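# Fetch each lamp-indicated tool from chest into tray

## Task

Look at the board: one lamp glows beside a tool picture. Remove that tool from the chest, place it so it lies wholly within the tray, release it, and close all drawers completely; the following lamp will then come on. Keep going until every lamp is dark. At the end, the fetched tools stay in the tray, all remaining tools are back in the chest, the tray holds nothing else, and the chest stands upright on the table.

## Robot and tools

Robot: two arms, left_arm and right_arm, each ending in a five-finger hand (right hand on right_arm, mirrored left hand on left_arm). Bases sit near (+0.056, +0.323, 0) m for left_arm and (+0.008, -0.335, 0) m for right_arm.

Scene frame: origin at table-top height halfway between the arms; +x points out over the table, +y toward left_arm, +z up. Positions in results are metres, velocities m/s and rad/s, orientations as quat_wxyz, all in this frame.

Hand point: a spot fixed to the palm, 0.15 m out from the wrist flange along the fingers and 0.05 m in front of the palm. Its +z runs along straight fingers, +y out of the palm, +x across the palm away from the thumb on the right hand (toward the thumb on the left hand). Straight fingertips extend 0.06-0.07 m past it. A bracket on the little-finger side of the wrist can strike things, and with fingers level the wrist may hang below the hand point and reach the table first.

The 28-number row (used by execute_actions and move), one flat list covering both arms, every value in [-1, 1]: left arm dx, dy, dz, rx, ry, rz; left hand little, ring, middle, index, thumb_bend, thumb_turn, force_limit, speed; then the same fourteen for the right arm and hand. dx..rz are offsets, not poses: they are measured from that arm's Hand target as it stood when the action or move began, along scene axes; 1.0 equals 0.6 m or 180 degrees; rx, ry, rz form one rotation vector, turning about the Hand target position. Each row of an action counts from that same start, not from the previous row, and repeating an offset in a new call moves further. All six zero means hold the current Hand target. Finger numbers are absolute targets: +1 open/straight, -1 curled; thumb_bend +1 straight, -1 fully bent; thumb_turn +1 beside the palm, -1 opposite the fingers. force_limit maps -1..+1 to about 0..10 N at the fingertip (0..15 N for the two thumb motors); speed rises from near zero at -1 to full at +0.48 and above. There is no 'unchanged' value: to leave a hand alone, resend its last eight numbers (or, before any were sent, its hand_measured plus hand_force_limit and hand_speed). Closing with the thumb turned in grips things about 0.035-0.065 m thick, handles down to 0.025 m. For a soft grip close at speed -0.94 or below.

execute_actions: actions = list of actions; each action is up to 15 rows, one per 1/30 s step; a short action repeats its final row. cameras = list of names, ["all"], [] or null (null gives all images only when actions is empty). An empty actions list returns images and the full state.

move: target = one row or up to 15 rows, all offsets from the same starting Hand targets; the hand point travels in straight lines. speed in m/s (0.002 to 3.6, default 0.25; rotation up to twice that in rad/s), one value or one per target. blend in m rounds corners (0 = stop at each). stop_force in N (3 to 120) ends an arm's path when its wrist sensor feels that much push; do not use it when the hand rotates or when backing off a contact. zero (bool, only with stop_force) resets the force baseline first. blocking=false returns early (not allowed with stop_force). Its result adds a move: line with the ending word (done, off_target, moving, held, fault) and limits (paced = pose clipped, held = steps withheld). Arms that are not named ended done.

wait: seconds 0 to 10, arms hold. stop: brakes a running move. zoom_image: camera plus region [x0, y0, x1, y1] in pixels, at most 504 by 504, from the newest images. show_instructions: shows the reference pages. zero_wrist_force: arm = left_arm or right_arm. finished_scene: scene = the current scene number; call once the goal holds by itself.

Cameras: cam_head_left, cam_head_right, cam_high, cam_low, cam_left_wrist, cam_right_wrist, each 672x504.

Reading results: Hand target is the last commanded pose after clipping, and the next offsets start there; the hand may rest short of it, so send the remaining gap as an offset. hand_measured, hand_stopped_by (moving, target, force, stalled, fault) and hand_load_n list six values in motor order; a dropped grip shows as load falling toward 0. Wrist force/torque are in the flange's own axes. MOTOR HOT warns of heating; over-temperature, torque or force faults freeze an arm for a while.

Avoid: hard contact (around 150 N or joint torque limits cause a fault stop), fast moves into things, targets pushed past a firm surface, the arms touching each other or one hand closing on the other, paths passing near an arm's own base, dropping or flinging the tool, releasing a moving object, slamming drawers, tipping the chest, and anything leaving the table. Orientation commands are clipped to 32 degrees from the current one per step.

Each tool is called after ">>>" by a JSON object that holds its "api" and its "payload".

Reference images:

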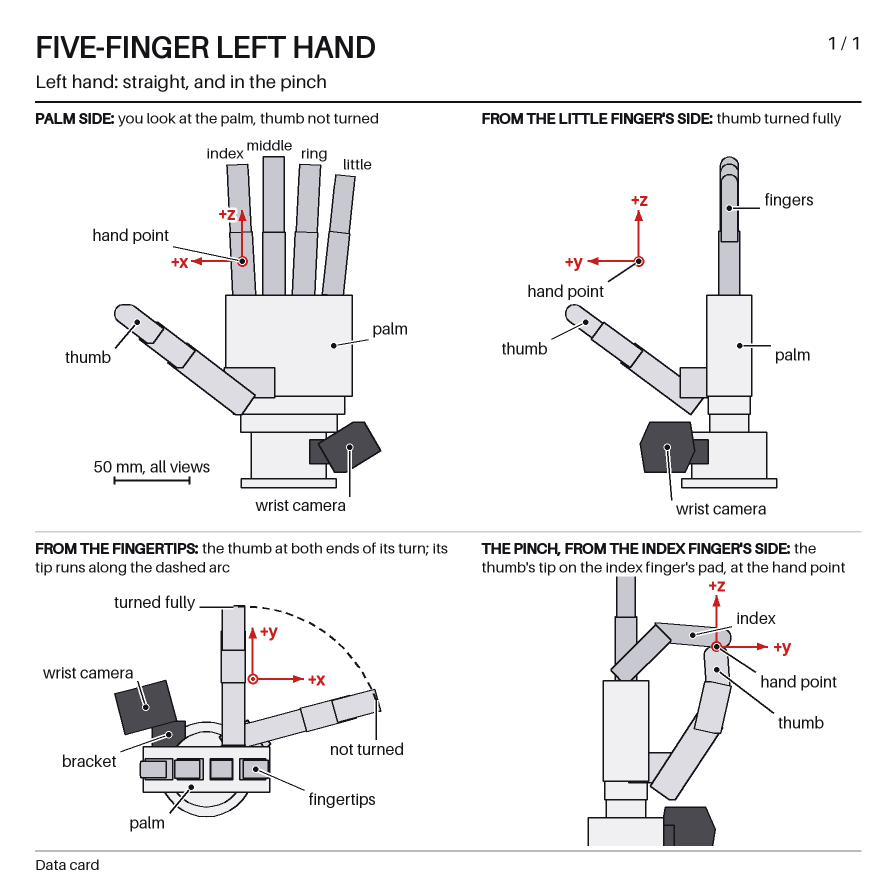

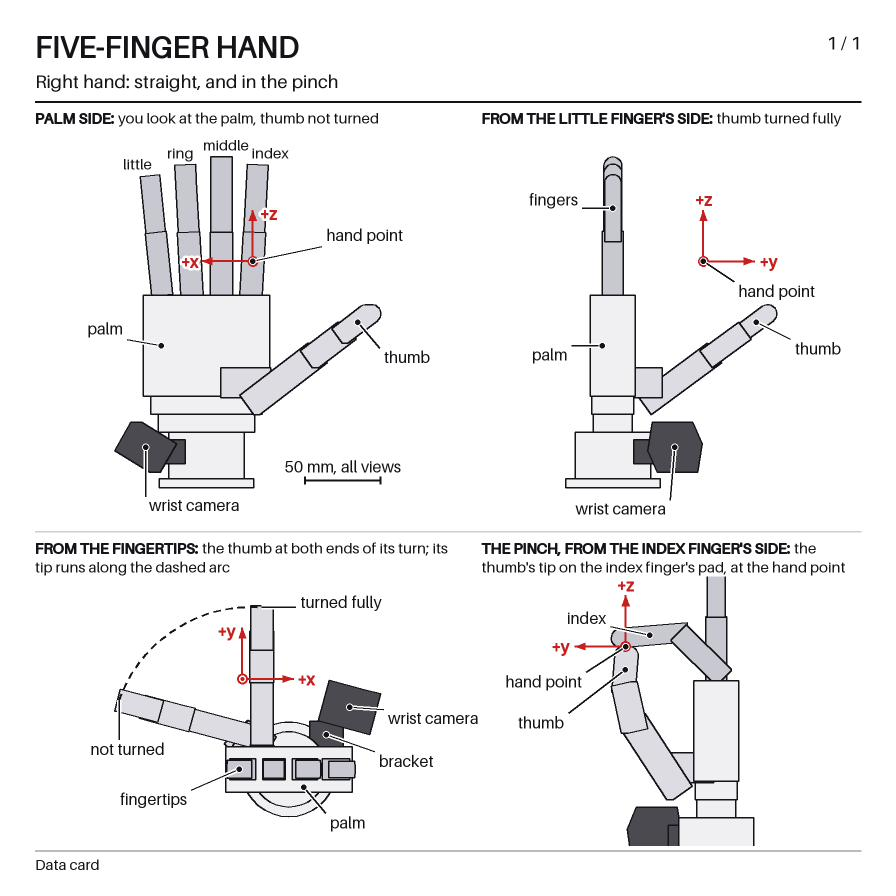

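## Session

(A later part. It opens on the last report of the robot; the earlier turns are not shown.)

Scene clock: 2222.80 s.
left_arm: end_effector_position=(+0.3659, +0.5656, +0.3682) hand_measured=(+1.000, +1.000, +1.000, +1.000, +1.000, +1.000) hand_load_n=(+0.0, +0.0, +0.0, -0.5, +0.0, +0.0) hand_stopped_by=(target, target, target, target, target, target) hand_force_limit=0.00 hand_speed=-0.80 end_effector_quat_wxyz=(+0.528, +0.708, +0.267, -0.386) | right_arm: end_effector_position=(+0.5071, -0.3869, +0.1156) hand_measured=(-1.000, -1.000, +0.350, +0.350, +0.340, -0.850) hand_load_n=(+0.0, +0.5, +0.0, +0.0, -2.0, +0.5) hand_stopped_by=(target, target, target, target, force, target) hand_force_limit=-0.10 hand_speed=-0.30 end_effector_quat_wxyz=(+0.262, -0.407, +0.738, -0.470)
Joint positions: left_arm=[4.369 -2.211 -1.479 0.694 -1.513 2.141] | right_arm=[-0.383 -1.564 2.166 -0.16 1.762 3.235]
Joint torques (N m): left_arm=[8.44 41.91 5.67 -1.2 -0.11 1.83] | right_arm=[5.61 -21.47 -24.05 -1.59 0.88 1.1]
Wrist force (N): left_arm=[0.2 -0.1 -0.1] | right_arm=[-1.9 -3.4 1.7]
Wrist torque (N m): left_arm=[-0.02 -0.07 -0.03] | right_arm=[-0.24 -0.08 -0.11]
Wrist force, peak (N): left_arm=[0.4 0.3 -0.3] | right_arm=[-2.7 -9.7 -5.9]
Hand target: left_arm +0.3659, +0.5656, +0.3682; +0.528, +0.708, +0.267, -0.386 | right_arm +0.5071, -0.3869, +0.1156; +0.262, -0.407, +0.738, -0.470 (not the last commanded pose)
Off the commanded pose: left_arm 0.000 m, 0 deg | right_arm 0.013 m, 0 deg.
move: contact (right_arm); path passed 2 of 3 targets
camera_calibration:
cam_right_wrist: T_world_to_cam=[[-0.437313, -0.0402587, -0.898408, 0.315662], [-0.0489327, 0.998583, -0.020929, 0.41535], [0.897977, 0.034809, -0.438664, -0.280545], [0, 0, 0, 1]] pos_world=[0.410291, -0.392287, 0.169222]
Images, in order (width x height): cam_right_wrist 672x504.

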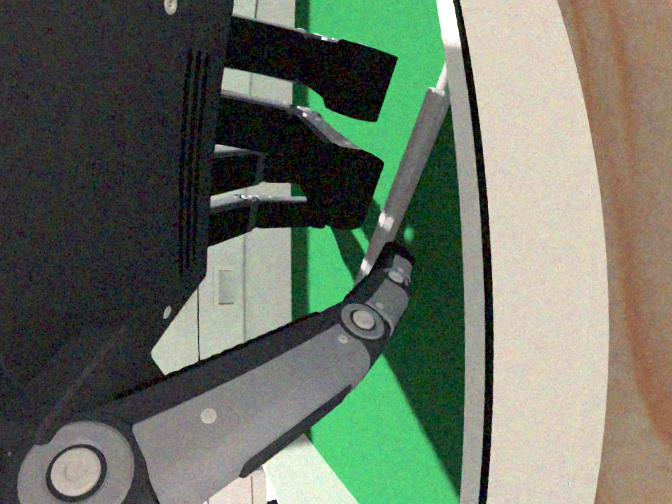

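>>> {"api": "move", "payload": {"target": [0,0,0,0,0,0,1,1,1,1,1,1,0,-0.8,0,0,0.006,0,0,0,-1,-1,0.35,0.35,0.2,-0.85,0,-0.5], "speed": 0.03, "cameras": ["cam_right_wrist"]}}

>>> {"api": "zoom_image", "payload": {"camera": "cam_right_wrist", "region": [300, 60, 480, 330]}}

Scene clock: 2256.47 s.
left_arm: end_effector_position=(+0.3659, +0.5656, +0.3682) hand_measured=(+1.000, +1.000, +1.000, +1.000, +1.000, +1.000) hand_load_n=(+0.0, +0.0, +0.0, +0.0, +0.0, +0.0) hand_stopped_by=(target, target, target, target, target, target) hand_force_limit=0.00 hand_speed=-0.80 end_effector_quat_wxyz=(+0.528, +0.708, +0.267, -0.386) | right_arm: end_effector_position=(+0.5071, -0.3869, +0.1192) hand_measured=(-1.000, -1.000, +0.350, +0.350, +0.340, -0.850) hand_load_n=(+0.0, +0.0, +0.0, +0.0, +0.0, +0.0) hand_stopped_by=(target, target, target, target, force, target) hand_force_limit=0.00 hand_speed=-0.50 end_effector_quat_wxyz=(+0.262, -0.407, +0.738, -0.470)
Joint positions: left_arm=[4.369 -2.211 -1.479 0.694 -1.513 2.141] | right_arm=[-0.383 -1.57 2.161 -0.149 1.762 3.235]
Joint torques (N m): left_arm=[8.13 42.3 5.69 -1.2 0.19 1.87] | right_arm=[5.02 -14.24 -21.09 0.29 0.71 -2.03]
Wrist force (N): left_arm=[0.4 -0.1 -0.1] | right_arm=[-1.0 -0.7 2.6]
Wrist torque (N m): left_arm=[-0.03 -0.08 -0.02] | right_arm=[-0.20 -0.09 -0.09]
Wrist force, peak (N): left_arm=[0.6 -0.1 -0.1] | right_arm=[-2.1 -3.6 1.5]
Hand target: left_arm +0.3659, +0.5656, +0.3682; +0.528, +0.708, +0.267, -0.386 | right_arm +0.5071, -0.3869, +0.1192; +0.262, -0.407, +0.738, -0.470
Off the commanded pose: left_arm 0.000 m, 0 deg | right_arm 0.000 m, 0 deg.
move: done
camera_calibration:
cam_right_wrist: T_world_to_cam=[[-0.437229, -0.0403458, -0.898445, 0.318835], [-0.0489707, 0.998579, -0.0210108, 0.415453], [0.898016, 0.0348109, -0.438584, -0.278995], [0, 0, 0, 1]] pos_world=[0.410291, -0.392287, 0.172822]
Images, in order (width x height): cam_right_wrist 672x504.

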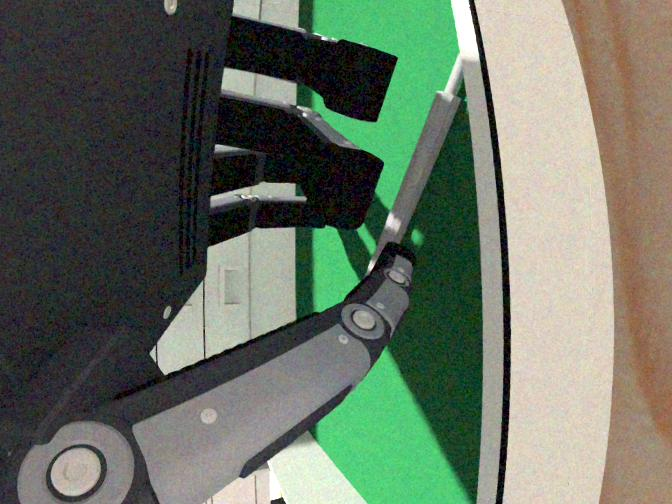

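Scaled by 1.867 from the camera's 672x504 image, which has a finer 960x720 frame.

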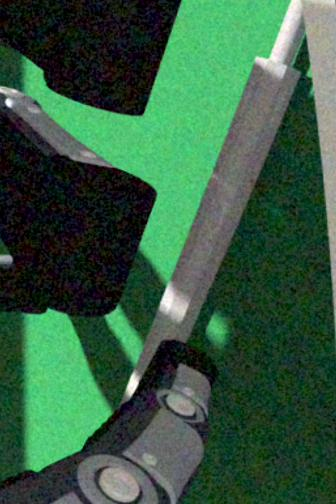

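>>> {"api": "move", "payload": {"target": [0,0,0,0,0,0,1,1,1,1,1,1,0,-0.8,0.015,-0.0093,0.06,0.0324,0.0518,0,-1,-1,-0.15,-0.15,0.4,-0.85,0,-0.3], "speed": 0.06, "cameras": ["cam_right_wrist"]}}

>>> {"api": "zoom_image", "payload": {"camera": "cam_right_wrist", "region": [250, 60, 550, 360]}}

Scene clock: 2376.17 s.
left_arm: end_effector_position=(+0.3659, +0.5656, +0.3682) hand_measured=(+1.000, +1.000, +1.000, +1.000, +1.000, +1.000) hand_load_n=(+0.0, +0.0, +0.0, +0.0, +0.0, +0.0) hand_stopped_by=(target, target, target, target, target, target) hand_force_limit=0.00 hand_speed=-0.80 end_effector_quat_wxyz=(+0.528, +0.708, +0.267, -0.386) | right_arm: end_effector_position=(+0.5162, -0.3926, +0.1552) hand_measured=(-1.000, -1.000, -0.150, -0.150, +0.400, -0.850) hand_load_n=(+0.0, +0.0, +0.0, +0.0, +0.0, +0.0) hand_stopped_by=(target, target, target, target, target, target) hand_force_limit=0.00 hand_speed=-0.30 end_effector_quat_wxyz=(+0.222, -0.430, +0.780, -0.398)
Joint positions: left_arm=[4.369 -2.211 -1.479 0.694 -1.513 2.141] | right_arm=[-0.411 -1.517 1.927 0.224 1.718 3.253]
Joint torques (N m): left_arm=[7.19 40.92 4.71 -1.16 0.1 1.52] | right_arm=[3.91 -27.36 -6.84 -1.48 0.77 0.62]
Wrist force (N): left_arm=[0.1 -0.1 -0.1] | right_arm=[-1.3 -0.5 2.6]
Wrist torque (N m): left_arm=[-0.02 -0.03 -0.04] | right_arm=[-0.16 -0.01 -0.21]
Wrist force, peak (N): left_arm=[0.5 -0.2 -0.1] | right_arm=[-1.3 -0.6 3.0]
Hand target: left_arm +0.3659, +0.5656, +0.3682; +0.528, +0.708, +0.267, -0.386 | right_arm +0.5161, -0.3925, +0.1552; +0.222, -0.430, +0.780, -0.398
Off the commanded pose: left_arm 0.000 m, 0 deg | right_arm 0.000 m, 0 deg.
move: done
camera_calibration:
cam_right_wrist: T_world_to_cam=[[-0.577055, 0.0473018, -0.815334, 0.44853], [-0.0433554, 0.995139, 0.0884181, 0.401013], [0.815554, 0.0863712, -0.572199, -0.187667], [0, 0, 0, 1]] pos_world=[0.429265, -0.404072, 0.222862]
Images, in order (width x height): cam_right_wrist 672x504.

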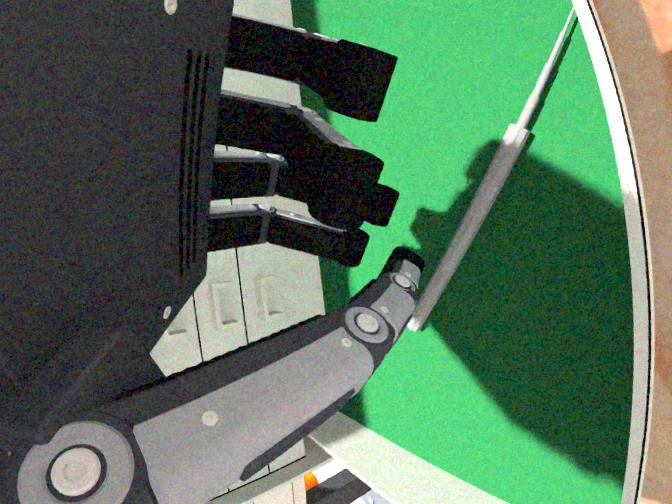

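Scaled by 1.680 from the camera's 672x504 image, which has a finer 960x720 frame.

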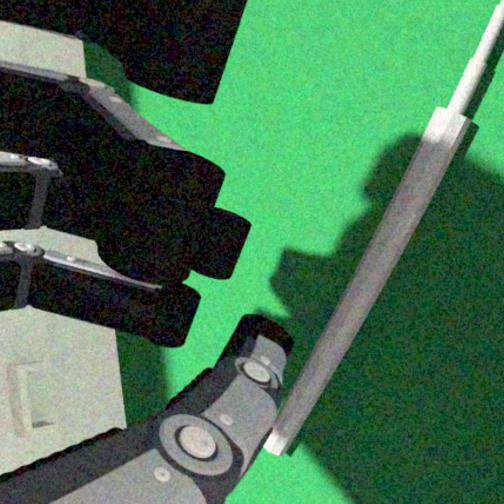

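>>> {"api": "move", "payload": {"target": [[0,0,0,0,0,0,1,1,1,1,1,1,0,-0.8,-0.0075,-0.003,0,0,0,0,-1,-1,-0.15,-0.15,0.4,-0.85,0,-0.3],[0,0,0,0,0,0,1,1,1,1,1,1,0,-0.8,-0.0075,-0.003,-0.05,0,0,0,-1,-1,-0.15,-0.15,0.4,-0.85,0,-0.3],[0,0,0,0,0,0,1,1,1,1,1,1,0,-0.8,-0.0075,-0.003,-0.09,0,0,0,-1,-1,-0.15,-0.15,0.4,-0.85,0,-0.3]], "speed": [0.1,0.06,0.02], "stop_force": 3.5, "cameras": ["cam_right_wrist"]}}

>>> {"api": "zoom_image", "payload": {"camera": "cam_right_wrist", "region": [250, 60, 550, 360]}}

Scene clock: 2399.90 s.
left_arm: end_effector_position=(+0.3659, +0.5656, +0.3682) hand_measured=(+1.000, +1.000, +1.000, +1.000, +1.000, +1.000) hand_load_n=(+0.0, +0.0, +0.0, +0.0, +0.0, +0.0) hand_stopped_by=(target, target, target, target, target, target) hand_force_limit=0.00 hand_speed=-0.80 end_effector_quat_wxyz=(+0.528, +0.708, +0.267, -0.386) | right_arm: end_effector_position=(+0.5116, -0.3943, +0.1184) hand_measured=(-1.000, -1.000, -0.150, -0.150, +0.400, -0.850) hand_load_n=(+0.0, +0.0, -1.0, +0.0, +0.0, +0.0) hand_stopped_by=(target, target, target, target, target, target) hand_force_limit=0.00 hand_speed=-0.30 end_effector_quat_wxyz=(+0.222, -0.430, +0.780, -0.398)
Joint positions: left_arm=[4.369 -2.211 -1.479 0.694 -1.513 2.141] | right_arm=[-0.422 -1.487 1.999 0.121 1.71 3.247]
Joint torques (N m): left_arm=[7.93 41.69 5.23 -1.15 0.16 1.7] | right_arm=[6.94 -26.28 -26.67 -1.67 -0.88 1.48]
Wrist force (N): left_arm=[0.1 0.2 0.0] | right_arm=[-1.6 -2.2 1.2]
Wrist torque (N m): left_arm=[0.01 -0.03 -0.05] | right_arm=[-0.16 0.03 -0.17]
Wrist force, peak (N): left_arm=[0.4 0.1 0.3] | right_arm=[-0.8 -12.9 -4.3]
Hand target: left_arm +0.3659, +0.5656, +0.3682; +0.528, +0.708, +0.267, -0.386 | right_arm +0.5117, -0.3943, +0.1184; +0.222, -0.430, +0.780, -0.398 (not the last commanded pose)
Off the commanded pose: left_arm 0.000 m, 0 deg | right_arm 0.017 m, 0 deg.
move: contact (right_arm); path passed 2 of 3 targets
camera_calibration:
cam_right_wrist: T_world_to_cam=[[-0.577164, 0.0471521, -0.815266, 0.416068], [-0.0434324, 0.995146, 0.0883035, 0.405911], [0.815473, 0.0863745, -0.572314, -0.204784], [0, 0, 0, 1]] pos_world=[0.424765, -0.405871, 0.186162]
Images, in order (width x height): cam_right_wrist 672x504.

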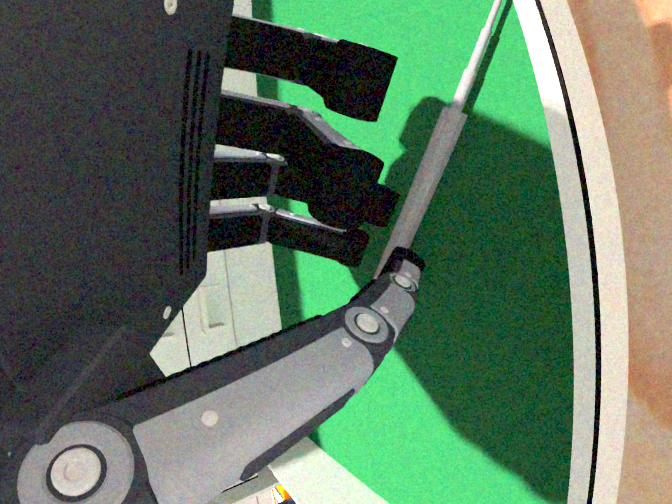

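Scaled by 1.680 from the camera's 672x504 image, which has a finer 960x720 frame.

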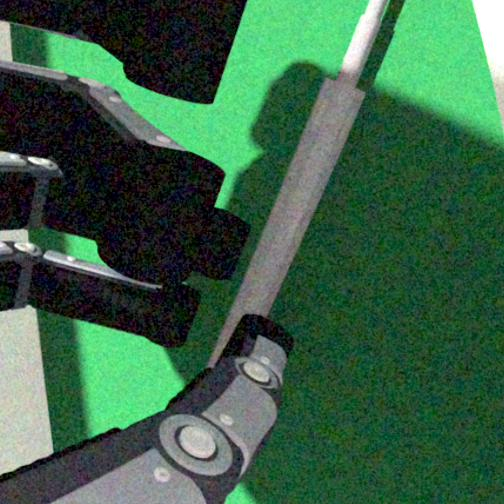

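>>> {"api": "move", "payload": {"target": [0,0,0,0,0,0,1,1,1,1,1,1,0,-0.8,0,0,0.006,0,0,0,-1,-1,-0.28,-0.18,0.4,-0.85,0,-0.6], "speed": 0.03}}

>>> {"api": "move", "payload": {"target": [0,0,0,0,0,0,1,1,1,1,1,1,0,-0.8,0,0,-0.02,0,0,0,-1,-1,-0.28,-0.18,0.4,-0.85,0,-0.6], "speed": 0.02, "stop_force": 3.5, "cameras": ["cam_right_wrist"]}}

>>> {"api": "zoom_image", "payload": {"camera": "cam_right_wrist", "region": [250, 60, 550, 360]}}

Scene clock: 2411.80 s.
left_arm: end_effector_position=(+0.3659, +0.5656, +0.3682) hand_measured=(+1.000, +1.000, +1.000, +1.000, +1.000, +1.000) hand_load_n=(+0.0, +0.0, +0.0, +0.0, +0.0, +0.0) hand_stopped_by=(target, target, target, target, target, target) hand_force_limit=0.00 hand_speed=-0.80 end_effector_quat_wxyz=(+0.528, +0.708, +0.267, -0.386) | right_arm: end_effector_position=(+0.5117, -0.3943, +0.1220) hand_measured=(-1.000, -1.000, -0.280, -0.180, +0.400, -0.850) hand_load_n=(+0.0, +0.0, +0.0, +0.0, +0.0, +0.0) hand_stopped_by=(target, target, target, target, target, target) hand_force_limit=0.00 hand_speed=-0.60 end_effector_quat_wxyz=(+0.222, -0.430, +0.780, -0.398)
Joint positions: left_arm=[4.369 -2.211 -1.479 0.694 -1.513 2.141] | right_arm=[-0.422 -1.492 1.993 0.131 1.71 3.247]
Joint torques (N m): left_arm=[7.88 39.61 5.89 -1.26 0.15 1.69] | right_arm=[2.95 -20.23 -20.11 1.11 -0.99 -1.2]
Wrist force (N): left_arm=[0.3 0.0 0.0] | right_arm=[-1.4 -0.6 2.5]
Wrist torque (N m): left_arm=[-0.02 -0.07 -0.03] | right_arm=[-0.18 0.00 -0.14]
Wrist force, peak (N): left_arm=[0.5 -0.2 -0.2] | right_arm=[-1.8 -2.4 1.3]
Hand target: left_arm +0.3659, +0.5656, +0.3682; +0.528, +0.708, +0.267, -0.386 | right_arm +0.5117, -0.3943, +0.1220; +0.222, -0.430, +0.780, -0.398
Off the commanded pose: left_arm 0.000 m, 0 deg | right_arm 0.000 m, 0 deg.
move: done

Scene clock: 2413.03 s.
left_arm: end_effector_position=(+0.3659, +0.5656, +0.3682) hand_measured=(+1.000, +1.000, +1.000, +1.000, +1.000, +1.000) hand_load_n=(+0.0, -0.5, +0.0, +0.0, +0.0, +0.0) hand_stopped_by=(target, target, target, target, target, target) hand_force_limit=0.00 hand_speed=-0.80 end_effector_quat_wxyz=(+0.528, +0.708, +0.267, -0.386) | right_arm: end_effector_position=(+0.5117, -0.3943, +0.1175) hand_measured=(-1.000, -1.000, -0.280, -0.180, +0.400, -0.850) hand_load_n=(+0.0, +0.0, +0.5, +0.0, +0.5, +0.0) hand_stopped_by=(target, target, target, target, target, target) hand_force_limit=0.00 hand_speed=-0.60 end_effector_quat_wxyz=(+0.222, -0.430, +0.780, -0.398)
Joint positions: left_arm=[4.369 -2.211 -1.479 0.694 -1.513 2.141] | right_arm=[-0.422 -1.486 2 0.118 1.71 3.247]
Joint torques (N m): left_arm=[7.7 41.59 4.62 -1.42 0.18 1.78] | right_arm=[3.65 -25.83 -25.76 -0.52 -0.67 -1.55]
Wrist force (N): left_arm=[0.1 0.0 0.1] | right_arm=[-1.0 -3.9 1.6]
Wrist torque (N m): left_arm=[-0.03 -0.03 -0.04] | right_arm=[-0.22 -0.02 -0.19]
Wrist force, peak (N): left_arm=[0.4 -0.1 -0.2] | right_arm=[-1.3 -6.9 -0.2]
Hand target: left_arm +0.3659, +0.5656, +0.3682; +0.528, +0.708, +0.267, -0.386 | right_arm +0.5117, -0.3943, +0.1175; +0.222, -0.430, +0.780, -0.398 (not the last commanded pose)
Off the commanded pose: left_arm 0.000 m, 0 deg | right_arm 0.008 m, 0 deg.
move: contact (right_arm)
camera_calibration:
cam_right_wrist: T_world_to_cam=[[-0.57705, 0.047163, -0.815346, 0.415306], [-0.0434369, 0.995146, 0.0883052, 0.405992], [0.815553, 0.0863726, -0.5722, -0.205355], [0, 0, 0, 1]] pos_world=[0.424765, -0.405871, 0.185263]
Images, in order (width x height): cam_right_wrist 672x504.

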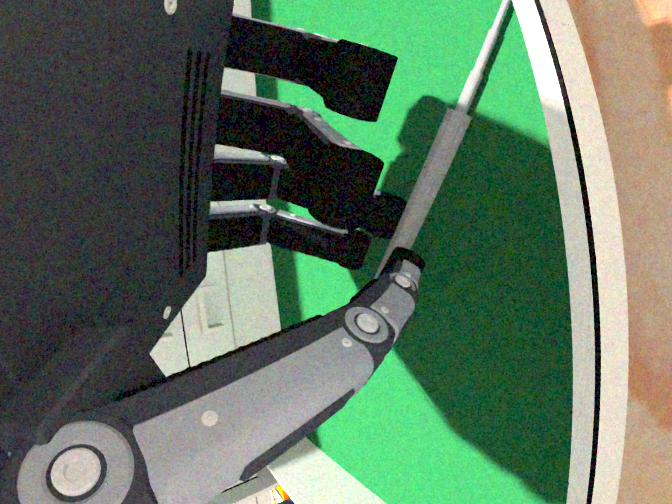

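Scaled by 1.680 from the camera's 672x504 image, which has a finer 960x720 frame.

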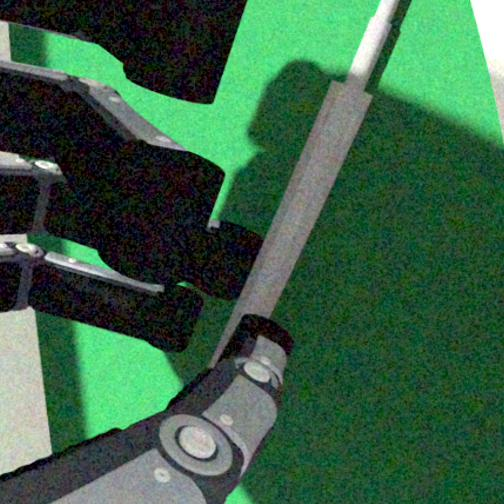

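>>> {"api": "move", "payload": {"target": [0,0,0,0,0,0,1,1,1,1,1,1,0,-0.8,0.0028,-0.0018,0.006,0,0,0,-1,-1,-0.23,-0.13,0.4,-0.85,0,-0.6], "speed": 0.03}}

>>> {"api": "move", "payload": {"target": [0,0,0,0,0,0,1,1,1,1,1,1,0,-0.8,0,0,-0.02,0,0,0,-1,-1,-0.23,-0.13,0.4,-0.85,0,-0.6], "speed": 0.02, "stop_force": 3.5, "cameras": ["cam_right_wrist"]}}

>>> {"api": "zoom_image", "payload": {"camera": "cam_right_wrist", "region": [250, 60, 550, 360]}}

Scene clock: 2430.93 s.
left_arm: end_effector_position=(+0.3659, +0.5656, +0.3682) hand_measured=(+1.000, +1.000, +1.000, +1.000, +1.000, +1.000) hand_load_n=(+0.5, +0.0, +0.0, +0.0, +0.0, +0.0) hand_stopped_by=(target, target, target, target, target, target) hand_force_limit=0.00 hand_speed=-0.80 end_effector_quat_wxyz=(+0.528, +0.708, +0.267, -0.386) | right_arm: end_effector_position=(+0.5134, -0.3954, +0.1212) hand_measured=(-1.000, -1.000, -0.230, -0.130, +0.400, -0.850) hand_load_n=(+0.0, +0.0, +0.0, +0.0, +0.0, +0.0) hand_stopped_by=(target, target, target, target, target, target) hand_force_limit=0.00 hand_speed=-0.60 end_effector_quat_wxyz=(+0.222, -0.430, +0.780, -0.398)
Joint positions: left_arm=[4.369 -2.211 -1.479 0.694 -1.513 2.141] | right_arm=[-0.423 -1.486 1.99 0.129 1.709 3.246]
Joint torques (N m): left_arm=[7.77 40.01 5.76 -1.53 0.43 1.78] | right_arm=[-5.53 -24.86 -16.08 1.1 -1.45 -1.63]
Wrist force (N): left_arm=[0.2 0.0 0.0] | right_arm=[-1.4 -0.5 2.5]
Wrist torque (N m): left_arm=[-0.03 -0.05 -0.04] | right_arm=[-0.16 0.00 -0.10]
Wrist force, peak (N): left_arm=[0.6 0.1 0.0] | right_arm=[-1.2 -4.1 1.7]
Hand target: left_arm +0.3659, +0.5656, +0.3682; +0.528, +0.708, +0.267, -0.386 | right_arm +0.5134, -0.3954, +0.1211; +0.222, -0.430, +0.780, -0.398
Off the commanded pose: left_arm 0.000 m, 0 deg | right_arm 0.000 m, 0 deg.
move: done

Scene clock: 2432.40 s.
left_arm: end_effector_position=(+0.3659, +0.5656, +0.3682) hand_measured=(+1.000, +1.000, +1.000, +1.000, +1.000, +1.000) hand_load_n=(+0.0, +0.0, +0.0, +0.0, +0.0, +0.0) hand_stopped_by=(target, target, target, target, target, target) hand_force_limit=0.00 hand_speed=-0.80 end_effector_quat_wxyz=(+0.528, +0.708, +0.267, -0.386) | right_arm: end_effector_position=(+0.5134, -0.3954, +0.1157) hand_measured=(-1.000, -1.000, -0.230, -0.130, +0.400, -0.850) hand_load_n=(+0.0, +0.0, -1.0, +0.0, +0.0, +0.0) hand_stopped_by=(target, target, target, target, target, target) hand_force_limit=0.00 hand_speed=-0.60 end_effector_quat_wxyz=(+0.222, -0.430, +0.780, -0.398)
Joint positions: left_arm=[4.369 -2.211 -1.479 0.694 -1.513 2.141] | right_arm=[-0.423 -1.48 1.998 0.113 1.709 3.246]
Joint torques (N m): left_arm=[8.38 40.58 6.09 -1.05 0.23 1.74] | right_arm=[-3.56 -27.12 -26.68 -1.21 -0.87 -1.5]
Wrist force (N): left_arm=[0.2 -0.1 -0.1] | right_arm=[-1.2 -2.7 0.8]
Wrist torque (N m): left_arm=[-0.04 -0.07 -0.03] | right_arm=[-0.19 -0.01 -0.13]
Wrist force, peak (N): left_arm=[0.3 0.2 -0.1] | right_arm=[-0.7 -11.9 -3.3]
Hand target: left_arm +0.3659, +0.5656, +0.3682; +0.528, +0.708, +0.267, -0.386 | right_arm +0.5134, -0.3954, +0.1157; +0.222, -0.430, +0.780, -0.398 (not the last commanded pose)
Off the commanded pose: left_arm 0.000 m, 0 deg | right_arm 0.007 m, 0 deg.
move: contact (right_arm)
camera_calibration:
cam_right_wrist: T_world_to_cam=[[-0.576933, 0.0470932, -0.815433, 0.414809], [-0.0434887, 0.995149, 0.0882413, 0.407355], [0.815633, 0.0863715, -0.572087, -0.207731], [0, 0, 0, 1]] pos_world=[0.426465, -0.406971, 0.183463]
Images, in order (width x height): cam_right_wrist 672x504.

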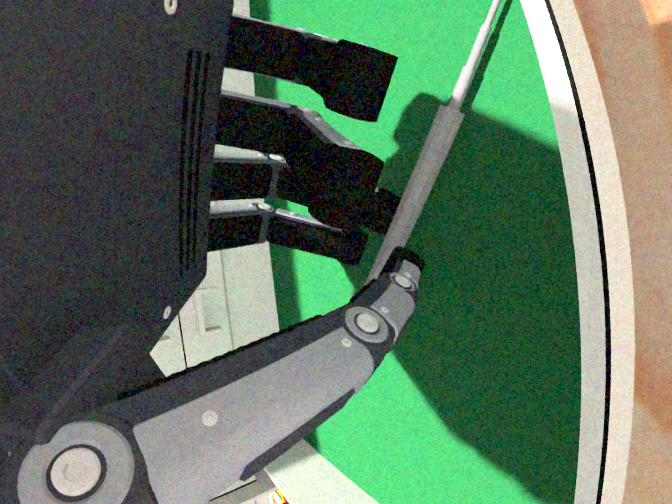

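Scaled by 1.680 from the camera's 672x504 image, which has a finer 960x720 frame.

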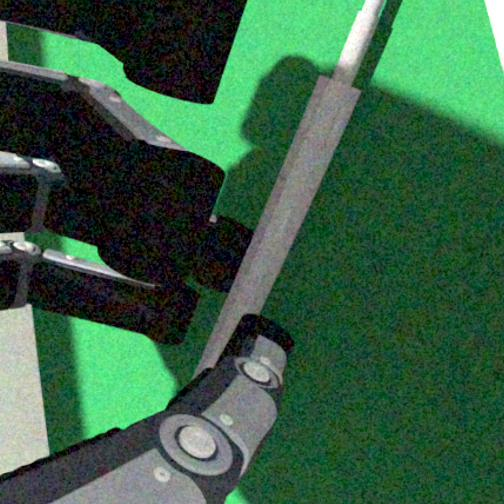

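>>> {"api": "move", "payload": {"target": [0,0,0,0,0,0,1,1,1,1,1,1,0,-0.8,0,0,0.001,0,0,0,-1,-1,-0.5,-0.4,0.4,-0.85,-0.3,-0.85], "speed": 0.03}}

>>> {"api": "wait", "payload": {"seconds": 1, "cameras": ["cam_right_wrist"]}}

>>> {"api": "zoom_image", "payload": {"camera": "cam_right_wrist", "region": [250, 60, 550, 360]}}

Scene clock: 2445.70 s.
left_arm: end_effector_position=(+0.3659, +0.5656, +0.3682) hand_measured=(+1.000, +1.000, +1.000, +1.000, +1.000, +1.000) hand_load_n=(+0.0, +0.0, +0.0, +0.0, +0.0, +0.0) hand_stopped_by=(target, target, target, target, target, target) hand_force_limit=0.00 hand_speed=-0.80 end_effector_quat_wxyz=(+0.528, +0.708, +0.267, -0.386) | right_arm: end_effector_position=(+0.5134, -0.3954, +0.1163) hand_measured=(-1.000, -1.000, -0.268, -0.400, +0.402, -0.850) hand_load_n=(+0.0, +0.5, +5.5, +0.0, +5.5, +0.5) hand_stopped_by=(target, target, force, target, target, target) hand_force_limit=-0.30 hand_speed=-0.85 end_effector_quat_wxyz=(+0.222, -0.430, +0.780, -0.398)
Joint positions: left_arm=[4.369 -2.211 -1.479 0.694 -1.513 2.141] | right_arm=[-0.423 -1.48 1.997 0.115 1.709 3.246]
Joint torques (N m): left_arm=[7.72 41.09 4.84 -1.43 0.47 1.73] | right_arm=[-4.68 -26.2 -24.68 2.29 -1.04 -1.11]
Wrist force (N): left_arm=[0.4 -0.1 -0.1] | right_arm=[-1.6 -0.7 3.4]
Wrist torque (N m): left_arm=[-0.03 -0.08 -0.02] | right_arm=[-0.17 -0.06 -0.13]
Wrist force, peak (N): left_arm=[0.5 0.2 0.1] | right_arm=[-1.4 -0.7 3.6]
Hand target: left_arm +0.3659, +0.5656, +0.3682; +0.528, +0.708, +0.267, -0.386 | right_arm +0.5134, -0.3954, +0.1163; +0.222, -0.430, +0.780, -0.398
Off the commanded pose: left_arm 0.000 m, 0 deg | right_arm 0.000 m, 0 deg.
move: done

Scene clock: 2446.70 s.
left_arm: end_effector_position=(+0.3659, +0.5656, +0.3682) hand_measured=(+1.000, +1.000, +1.000, +1.000, +1.000, +1.000) hand_load_n=(+0.0, +0.0, +0.0, +0.0, +0.0, +0.0) hand_stopped_by=(target, target, target, target, target, target) hand_force_limit=0.00 hand_speed=-0.80 end_effector_quat_wxyz=(+0.528, +0.708, +0.267, -0.386) | right_arm: end_effector_position=(+0.5134, -0.3954, +0.1163) hand_measured=(-1.000, -1.000, -0.268, -0.400, +0.402, -0.850) hand_load_n=(+0.0, +0.0, +5.5, +0.0, +5.5, +0.5) hand_stopped_by=(target, target, force, target, target, target) hand_force_limit=-0.30 hand_speed=-0.85 end_effector_quat_wxyz=(+0.222, -0.430, +0.780, -0.398)
Joint positions: left_arm=[4.369 -2.211 -1.479 0.694 -1.513 2.141] | right_arm=[-0.423 -1.48 1.997 0.115 1.709 3.246]
Joint torques (N m): left_arm=[7.83 40.35 5.22 -1.3 0.25 1.77] | right_arm=[-5.23 -24.61 -21.69 0.51 -0.94 -1.28]
Wrist force (N): left_arm=[0.3 0.1 0.1] | right_arm=[-1.3 -0.6 3.3]
Wrist torque (N m): left_arm=[-0.02 -0.06 -0.03] | right_arm=[-0.16 -0.09 -0.12]
Wrist force, peak (N): left_arm=[0.5 0.0 0.0] | right_arm=[-1.6 -0.8 3.4]
Hand target: left_arm +0.3659, +0.5656, +0.3682; +0.528, +0.708, +0.267, -0.386 | right_arm +0.5134, -0.3954, +0.1163; +0.222, -0.430, +0.780, -0.398
Off the commanded pose: left_arm 0.000 m, 0 deg | right_arm 0.000 m, 0 deg.
wait: 1.00 s; at rest by 0.17 s
camera_calibration:
cam_right_wrist: T_world_to_cam=[[-0.576933, 0.0470932, -0.815433, 0.415299], [-0.0434887, 0.995149, 0.0882413, 0.407302], [0.815633, 0.0863715, -0.572087, -0.207388], [0, 0, 0, 1]] pos_world=[0.426465, -0.406971, 0.184063]
Images, in order (width x height): cam_right_wrist 672x504.

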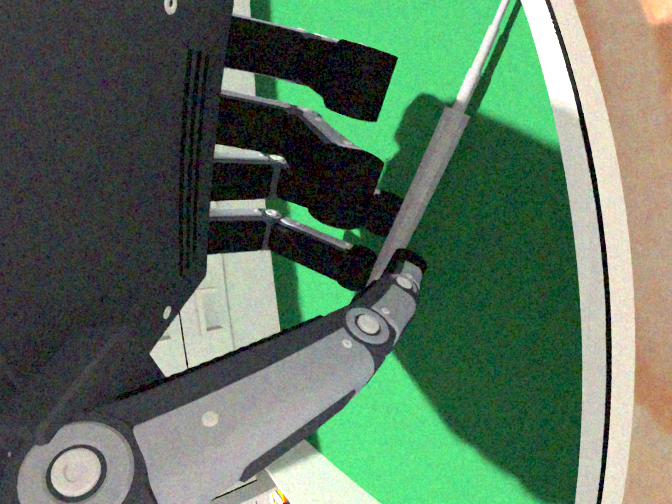

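Scaled by 1.680 from the camera's 672x504 image, which has a finer 960x720 frame.

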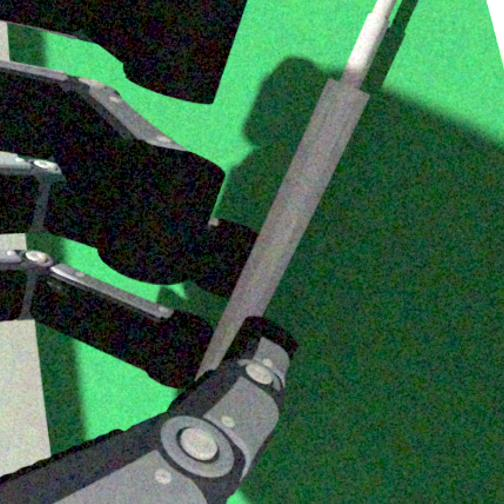

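>>> {"api": "move", "payload": {"target": [0,0,0,0,0,0,1,1,1,1,1,1,0,-0.8,0,0,0,0,0,0,-1,-1,-0.5,-0.75,0.4,-0.85,-0.4,-0.88], "cameras": ["cam_right_wrist"]}}

>>> {"api": "zoom_image", "payload": {"camera": "cam_right_wrist", "region": [250, 60, 550, 360]}}

Scene clock: 2456.07 s.
left_arm: end_effector_position=(+0.3659, +0.5656, +0.3682) hand_measured=(+1.000, +1.000, +1.000, +1.000, +1.000, +1.000) hand_load_n=(+0.0, +0.0, -0.5, +0.0, +0.0, +0.0) hand_stopped_by=(target, target, target, target, target, target) hand_force_limit=0.00 hand_speed=-0.80 end_effector_quat_wxyz=(+0.528, +0.708, +0.267, -0.386) | right_arm: end_effector_position=(+0.5134, -0.3954, +0.1163) hand_measured=(-1.000, -1.000, -0.268, -0.750, +0.402, -0.850) hand_load_n=(+0.0, +0.0, +5.5, +0.0, +5.5, +0.5) hand_stopped_by=(target, target, force, target, target, target) hand_force_limit=-0.40 hand_speed=-0.88 end_effector_quat_wxyz=(+0.222, -0.430, +0.780, -0.398)
Joint positions: left_arm=[4.369 -2.211 -1.479 0.694 -1.513 2.141] | right_arm=[-0.423 -1.48 1.997 0.115 1.709 3.246]
Joint torques (N m): left_arm=[8.46 40.74 5.64 -1.31 0.47 1.89] | right_arm=[-4.36 -15.82 -8.21 -0.75 -1.24 -1.15]
Wrist force (N): left_arm=[0.0 -0.1 0.0] | right_arm=[-1.5 -0.7 3.3]
Wrist torque (N m): left_arm=[-0.03 -0.02 -0.04] | right_arm=[-0.16 -0.06 -0.13]
Wrist force, peak (N): left_arm=[0.6 0.2 -0.1] | right_arm=[-1.4 -0.6 3.6]
Hand target: left_arm +0.3659, +0.5656, +0.3682; +0.528, +0.708, +0.267, -0.386 | right_arm +0.5134, -0.3954, +0.1163; +0.222, -0.430, +0.780, -0.398
Off the commanded pose: left_arm 0.000 m, 0 deg | right_arm 0.000 m, 0 deg.
move: done
camera_calibration:
cam_right_wrist: T_world_to_cam=[[-0.576933, 0.0470932, -0.815433, 0.415299], [-0.0434887, 0.995149, 0.0882413, 0.407302], [0.815633, 0.0863715, -0.572087, -0.207388], [0, 0, 0, 1]] pos_world=[0.426465, -0.406971, 0.184063]
Images, in order (width x height): cam_right_wrist 672x504.

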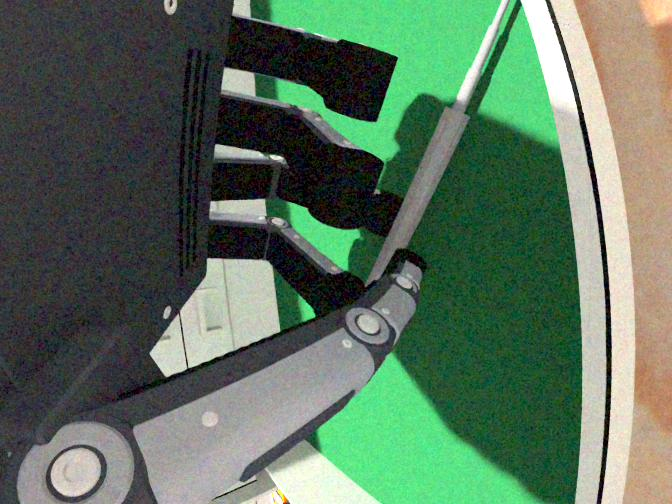

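Scaled by 1.680 from the camera's 672x504 image, which has a finer 960x720 frame.

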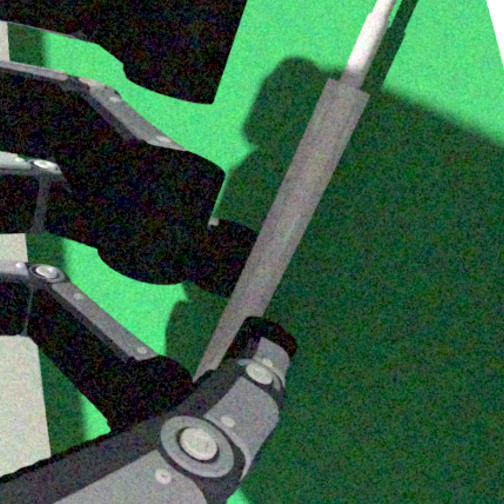

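>>> {"api": "move", "payload": {"target": [0,0,0,0,0,0,1,1,1,1,1,1,0,-0.8,0,0,0,0,0,0,-1,-1,-0.55,-0.75,0.4,-0.85,0.2,-0.85]}}

>>> {"api": "move", "payload": {"target": [0,0,0,0,0,0,1,1,1,1,1,1,0,-0.8,0,0,0.03,0,0,0,-1,-1,-0.55,-0.75,0.4,-0.85,0.2,-0.85], "speed": 0.03, "cameras": ["cam_right_wrist"]}}

Scene clock: 2473.43 s.
left_arm: end_effector_position=(+0.3659, +0.5656, +0.3682) hand_measured=(+1.000, +1.000, +1.000, +1.000, +1.000, +1.000) hand_load_n=(+0.0, +0.0, +0.0, +0.0, +0.5, +0.0) hand_stopped_by=(target, target, target, target, target, target) hand_force_limit=0.00 hand_speed=-0.80 end_effector_quat_wxyz=(+0.528, +0.708, +0.267, -0.386) | right_arm: end_effector_position=(+0.5134, -0.3954, +0.1163) hand_measured=(-1.000, -1.000, -0.278, -0.750, +0.402, -0.850) hand_load_n=(+0.0, +0.0, +7.5, +0.0, +8.5, +0.5) hand_stopped_by=(target, target, force, target, target, target) hand_force_limit=0.20 hand_speed=-0.85 end_effector_quat_wxyz=(+0.222, -0.430, +0.780, -0.398)
Joint positions: left_arm=[4.369 -2.211 -1.479 0.694 -1.513 2.141] | right_arm=[-0.423 -1.48 1.997 0.115 1.709 3.246]
Joint torques (N m): left_arm=[7.76 40.28 5.27 -1.35 0.4 1.74] | right_arm=[-6.05 -16.58 -8.31 -0.84 -1.1 -1.18]
Wrist force (N): left_arm=[0.3 0.0 0.0] | right_arm=[-1.4 -0.9 3.5]
Wrist torque (N m): left_arm=[-0.02 -0.08 -0.03] | right_arm=[-0.18 -0.10 -0.15]
Wrist force, peak (N): left_arm=[0.6 0.1 0.0] | right_arm=[-1.6 -0.8 3.7]
Hand target: left_arm +0.3659, +0.5656, +0.3682; +0.528, +0.708, +0.267, -0.386 | right_arm +0.5134, -0.3954, +0.1163; +0.222, -0.430, +0.780, -0.398
Off the commanded pose: left_arm 0.000 m, 0 deg | right_arm 0.000 m, 0 deg.
move: done

Scene clock: 2474.33 s.
left_arm: end_effector_position=(+0.3659, +0.5656, +0.3682) hand_measured=(+1.000, +1.000, +1.000, +1.000, +1.000, +1.000) hand_load_n=(+0.0, +0.0, +0.0, +0.0, +0.0, +0.0) hand_stopped_by=(target, target, target, target, target, target) hand_force_limit=0.00 hand_speed=-0.80 end_effector_quat_wxyz=(+0.528, +0.708, +0.267, -0.386) | right_arm: end_effector_position=(+0.5135, -0.3955, +0.1345) hand_measured=(-1.000, -1.000, -0.278, -0.750, +0.402, -0.850) hand_load_n=(+0.0, +0.0, +6.0, +0.0, +7.0, +1.0) hand_stopped_by=(target, target, force, target, target, target) hand_force_limit=0.20 hand_speed=-0.85 end_effector_quat_wxyz=(+0.222, -0.430, +0.780, -0.398)
Joint positions: left_arm=[4.369 -2.211 -1.479 0.694 -1.513 2.141] | right_arm=[-0.423 -1.502 1.969 0.165 1.709 3.246]
Joint torques (N m): left_arm=[7.58 41.4 5.91 -1.41 0.45 1.64] | right_arm=[-4.13 -14.21 -5.96 -2.02 -1.56 -1.41]
Wrist force (N): left_arm=[0.1 -0.2 -0.1] | right_arm=[-1.7 -0.7 3.2]
Wrist torque (N m): left_arm=[-0.04 -0.04 -0.04] | right_arm=[-0.16 -0.04 -0.13]
Wrist force, peak (N): left_arm=[0.5 0.0 0.1] | right_arm=[-1.5 -0.3 3.9]
Hand target: left_arm +0.3659, +0.5656, +0.3682; +0.528, +0.708, +0.267, -0.386 | right_arm +0.5134, -0.3954, +0.1343; +0.222, -0.430, +0.780, -0.398
Off the commanded pose: left_arm 0.000 m, 0 deg | right_arm 0.000 m, 0 deg.
move: done
camera_calibration:
cam_right_wrist: T_world_to_cam=[[-0.57681, 0.0469646, -0.815527, 0.429973], [-0.043494, 0.995164, 0.0880723, 0.405747], [0.815719, 0.0862716, -0.571978, -0.197132], [0, 0, 0, 1]] pos_world=[0.426465, -0.406971, 0.202164]
Images, in order (width x height): cam_right_wrist 672x504.

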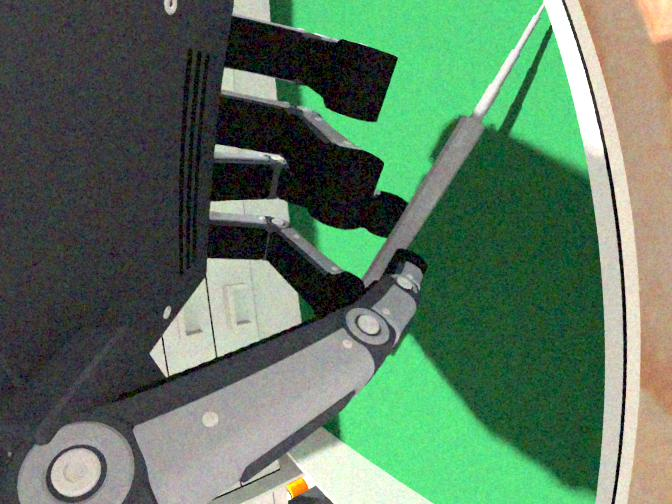

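>>> {"api": "move", "payload": {"target": [0,0,0,0,0,0,1,1,1,1,1,1,0,-0.8,0,0,0.12,0,0,0,-1,-1,-0.55,-0.75,0.4,-0.85,0.2,-0.85], "speed": 0.06, "cameras": ["cam_right_wrist"]}}

Scene clock: 2482.13 s.
left_arm: end_effector_position=(+0.3659, +0.5656, +0.3682) hand_measured=(+1.000, +1.000, +1.000, +1.000, +1.000, +1.000) hand_load_n=(+0.0, +0.0, +0.0, +0.0, +0.0, +0.0) hand_stopped_by=(target, target, target, target, target, target) hand_force_limit=0.00 hand_speed=-0.80 end_effector_quat_wxyz=(+0.528, +0.708, +0.267, -0.386) | right_arm: end_effector_position=(+0.5134, -0.3954, +0.2064) hand_measured=(-1.000, -1.000, -0.280, -0.750, +0.400, -0.850) hand_load_n=(+0.0, +0.0, +0.0, +0.0, +0.5, +0.0) hand_stopped_by=(target, target, force, target, target, target) hand_force_limit=0.20 hand_speed=-0.85 end_effector_quat_wxyz=(+0.222, -0.430, +0.780, -0.398)
Joint positions: left_arm=[4.369 -2.211 -1.479 0.694 -1.513 2.141] | right_arm=[-0.423 -1.567 1.84 0.36 1.709 3.246]
Joint torques (N m): left_arm=[6.27 40.27 6.17 -1.25 0.51 1.77] | right_arm=[-3.89 -12.54 -6.24 -2.19 -1.26 -1.62]
Wrist force (N): left_arm=[-0.1 0.2 -0.2] | right_arm=[-1.3 -0.4 2.7]
Wrist torque (N m): left_arm=[0.02 -0.01 -0.06] | right_arm=[-0.13 -0.02 -0.09]
Wrist force, peak (N): left_arm=[0.5 0.0 -0.3] | right_arm=[-1.5 -0.1 3.7]
Hand target: left_arm +0.3659, +0.5656, +0.3682; +0.528, +0.708, +0.267, -0.386 | right_arm +0.5134, -0.3954, +0.2063; +0.222, -0.430, +0.780, -0.398
Off the commanded pose: left_arm 0.000 m, 0 deg | right_arm 0.000 m, 0 deg.
move: done
camera_calibration:
cam_right_wrist: T_world_to_cam=[[-0.57681, 0.0469646, -0.815527, 0.488691], [-0.043494, 0.995164, 0.0880723, 0.399406], [0.815719, 0.0862716, -0.571978, -0.15595], [0, 0, 0, 1]] pos_world=[0.426465, -0.406971, 0.274164]
Images, in order (width x height): cam_right_wrist 672x504.

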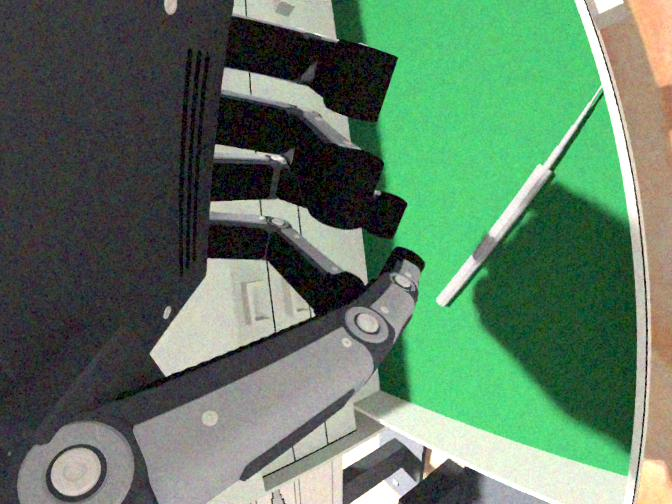

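>>> {"api": "zoom_image", "payload": {"camera": "cam_right_wrist", "region": [420, 40, 660, 320]}}

Scaled by 1.800 from the camera's 672x504 image, which has a finer 960x720 frame.

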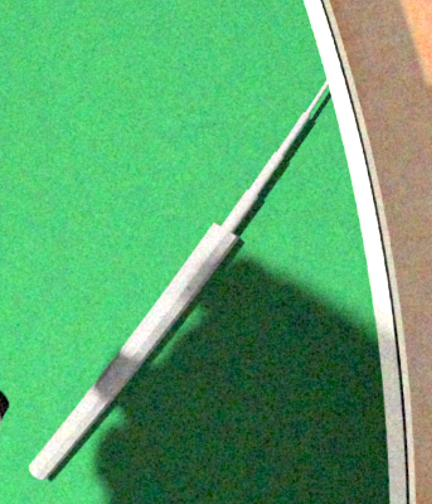

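>>> {"api": "move", "payload": {"target": [[0,0,0,0,0,0,1,1,1,1,1,1,0,-0.8,0.0115,0.0052,0,0,0,-0.0444,-1,-1,-0.5,-0.5,0.4,-0.85,0.2,-0.5],[0,0,0,0,0,0,1,1,1,1,1,1,0,-0.8,0.0115,0.0052,-0.14,0,0,-0.0444,-1,-1,-0.5,-0.5,0.4,-0.85,0.2,-0.5],[0,0,0,0,0,0,1,1,1,1,1,1,0,-0.8,0.0115,0.0052,-0.175,0,0,-0.0444,-1,-1,-0.5,-0.5,0.4,-0.85,0.2,-0.5]], "speed": [0.1,0.1,0.02], "stop_force": 3.5, "cameras": ["cam_right_wrist"]}}

Scene clock: 2543.80 s.
left_arm: end_effector_position=(+0.3659, +0.5656, +0.3682) hand_measured=(+1.000, +1.000, +1.000, +1.000, +1.000, +1.000) hand_load_n=(+0.0, +0.0, +0.0, -0.5, +0.0, +0.0) hand_stopped_by=(target, target, target, target, target, target) hand_force_limit=0.00 hand_speed=-0.80 end_effector_quat_wxyz=(+0.528, +0.708, +0.267, -0.386) | right_arm: end_effector_position=(+0.5203, -0.3923, +0.1136) hand_measured=(-1.000, -1.000, -0.500, -0.500, +0.400, -0.850) hand_load_n=(+0.0, +0.0, +2.5, +0.0, +0.5, +2.0) hand_stopped_by=(target, target, target, target, target, target) hand_force_limit=0.20 hand_speed=-0.50 end_effector_quat_wxyz=(+0.193, -0.375, +0.808, -0.412)
Joint positions: left_arm=[4.369 -2.211 -1.479 0.694 -1.513 2.141] | right_arm=[-0.335 -1.426 1.948 0.142 1.89 3.387]
Joint torques (N m): left_arm=[8.49 41.08 6.17 -1.35 0.6 1.72] | right_arm=[-6.68 -29.42 -25.35 -0.66 -0.07 0.23]
Wrist force (N): left_arm=[0.3 0.0 0.1] | right_arm=[-1.0 -2.4 0.1]
Wrist torque (N m): left_arm=[-0.03 -0.07 -0.03] | right_arm=[-0.17 0.00 -0.08]
Wrist force, peak (N): left_arm=[0.6 0.1 0.0] | right_arm=[-1.0 -9.3 -7.8]
Hand target: left_arm +0.3659, +0.5656, +0.3682; +0.528, +0.708, +0.267, -0.386 | right_arm +0.5203, -0.3923, +0.1137; +0.193, -0.375, +0.808, -0.412 (not the last commanded pose)
Off the commanded pose: left_arm 0.000 m, 0 deg | right_arm 0.012 m, 0 deg.
move: contact (right_arm); path passed 2 of 3 targets
camera_calibration:
cam_right_wrist: T_world_to_cam=[[-0.56488, 0.126831, -0.815368, 0.4419], [0.0953275, 0.991532, 0.0881914, 0.331088], [0.819648, -0.0279094, -0.572187, -0.261713], [0, 0, 0, 1]] pos_world=[0.432571, -0.391635, 0.181363]
Images, in order (width x height): cam_right_wrist 672x504.

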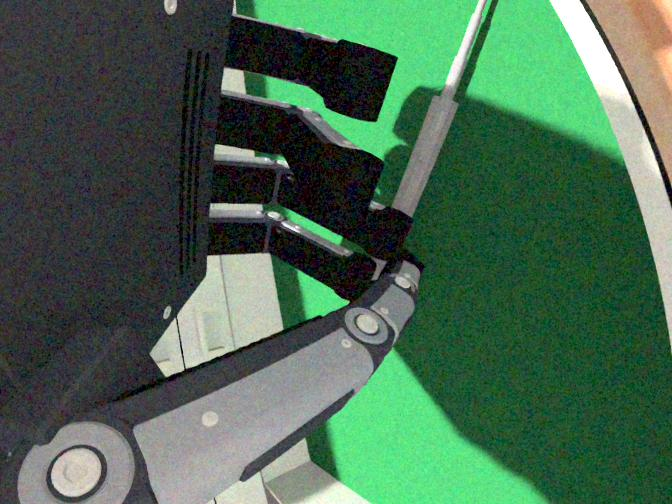

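>>> {"api": "move", "payload": {"target": [[0,0,0,0,0,0,1,1,1,1,1,1,0,-0.8,0,0,0.0025,0,0,0,-1,-1,-0.5,-0.5,0.4,-0.85,0.2,-0.5],[0,0,0,0,0,0,1,1,1,1,1,1,0,-0.8,0.08,-0.045,0.0025,0,0,0,-1,-1,-0.5,-0.5,0.4,-0.85,0.2,-0.5],[0,0,0,0,0,0,1,1,1,1,1,1,0,-0.8,0.07,-0.037,0.07,0,0,0,-1,-1,-0.5,-0.5,0.4,-0.85,0.2,-0.5]], "speed": [0.03,0.06,0.08], "cameras": ["cam_right_wrist"]}}

Scene clock: 2556.30 s.
left_arm: end_effector_position=(+0.3659, +0.5656, +0.3682) hand_measured=(+1.000, +1.000, +1.000, +1.000, +1.000, +1.000) hand_load_n=(+0.0, +0.0, +0.0, +0.0, +0.0, +0.0) hand_stopped_by=(target, target, target, target, target, target) hand_force_limit=0.00 hand_speed=-0.80 end_effector_quat_wxyz=(+0.528, +0.708, +0.267, -0.386) | right_arm: end_effector_position=(+0.5624, -0.4145, +0.1557) hand_measured=(-1.000, -1.000, -0.500, -0.500, +0.400, -0.850) hand_load_n=(+0.0, +0.0, +2.5, +0.0, +1.0, +2.5) hand_stopped_by=(target, target, target, target, target, target) hand_force_limit=0.20 hand_speed=-0.50 end_effector_quat_wxyz=(+0.193, -0.375, +0.808, -0.412)
Joint positions: left_arm=[4.369 -2.211 -1.479 0.694 -1.513 2.141] | right_arm=[-0.358 -1.376 1.768 0.268 1.872 3.372]
Joint torques (N m): left_arm=[8 39.23 5.8 -1.41 0.68 1.91] | right_arm=[-3.78 -20.69 -6.22 -2.36 0.23 1.06]
Wrist force (N): left_arm=[0.3 0.0 -0.2] | right_arm=[-1.0 -0.5 2.5]
Wrist torque (N m): left_arm=[-0.01 -0.07 -0.03] | right_arm=[-0.13 -0.06 -0.17]
Wrist force, peak (N): left_arm=[0.6 0.0 0.1] | right_arm=[-1.2 0.2 3.0]
Hand target: left_arm +0.3659, +0.5656, +0.3682; +0.528, +0.708, +0.267, -0.386 | right_arm +0.5623, -0.4145, +0.1557; +0.193, -0.375, +0.808, -0.412
Off the commanded pose: left_arm 0.000 m, 0 deg | right_arm 0.000 m, 0 deg.
move: done
camera_calibration:
cam_right_wrist: T_world_to_cam=[[-0.564587, 0.126818, -0.815572, 0.502726], [0.0952887, 0.991533, 0.0882152, 0.345387], [0.819854, -0.0279096, -0.571891, -0.272914], [0, 0, 0, 1]] pos_world=[0.474671, -0.413835, 0.223464]
Images, in order (width x height): cam_right_wrist 672x504.

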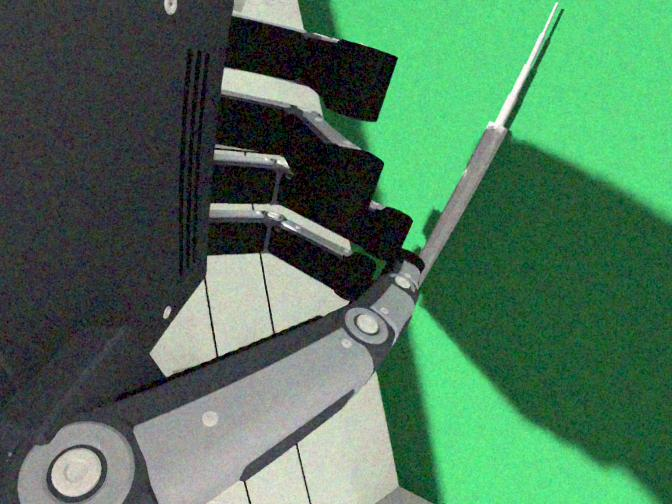

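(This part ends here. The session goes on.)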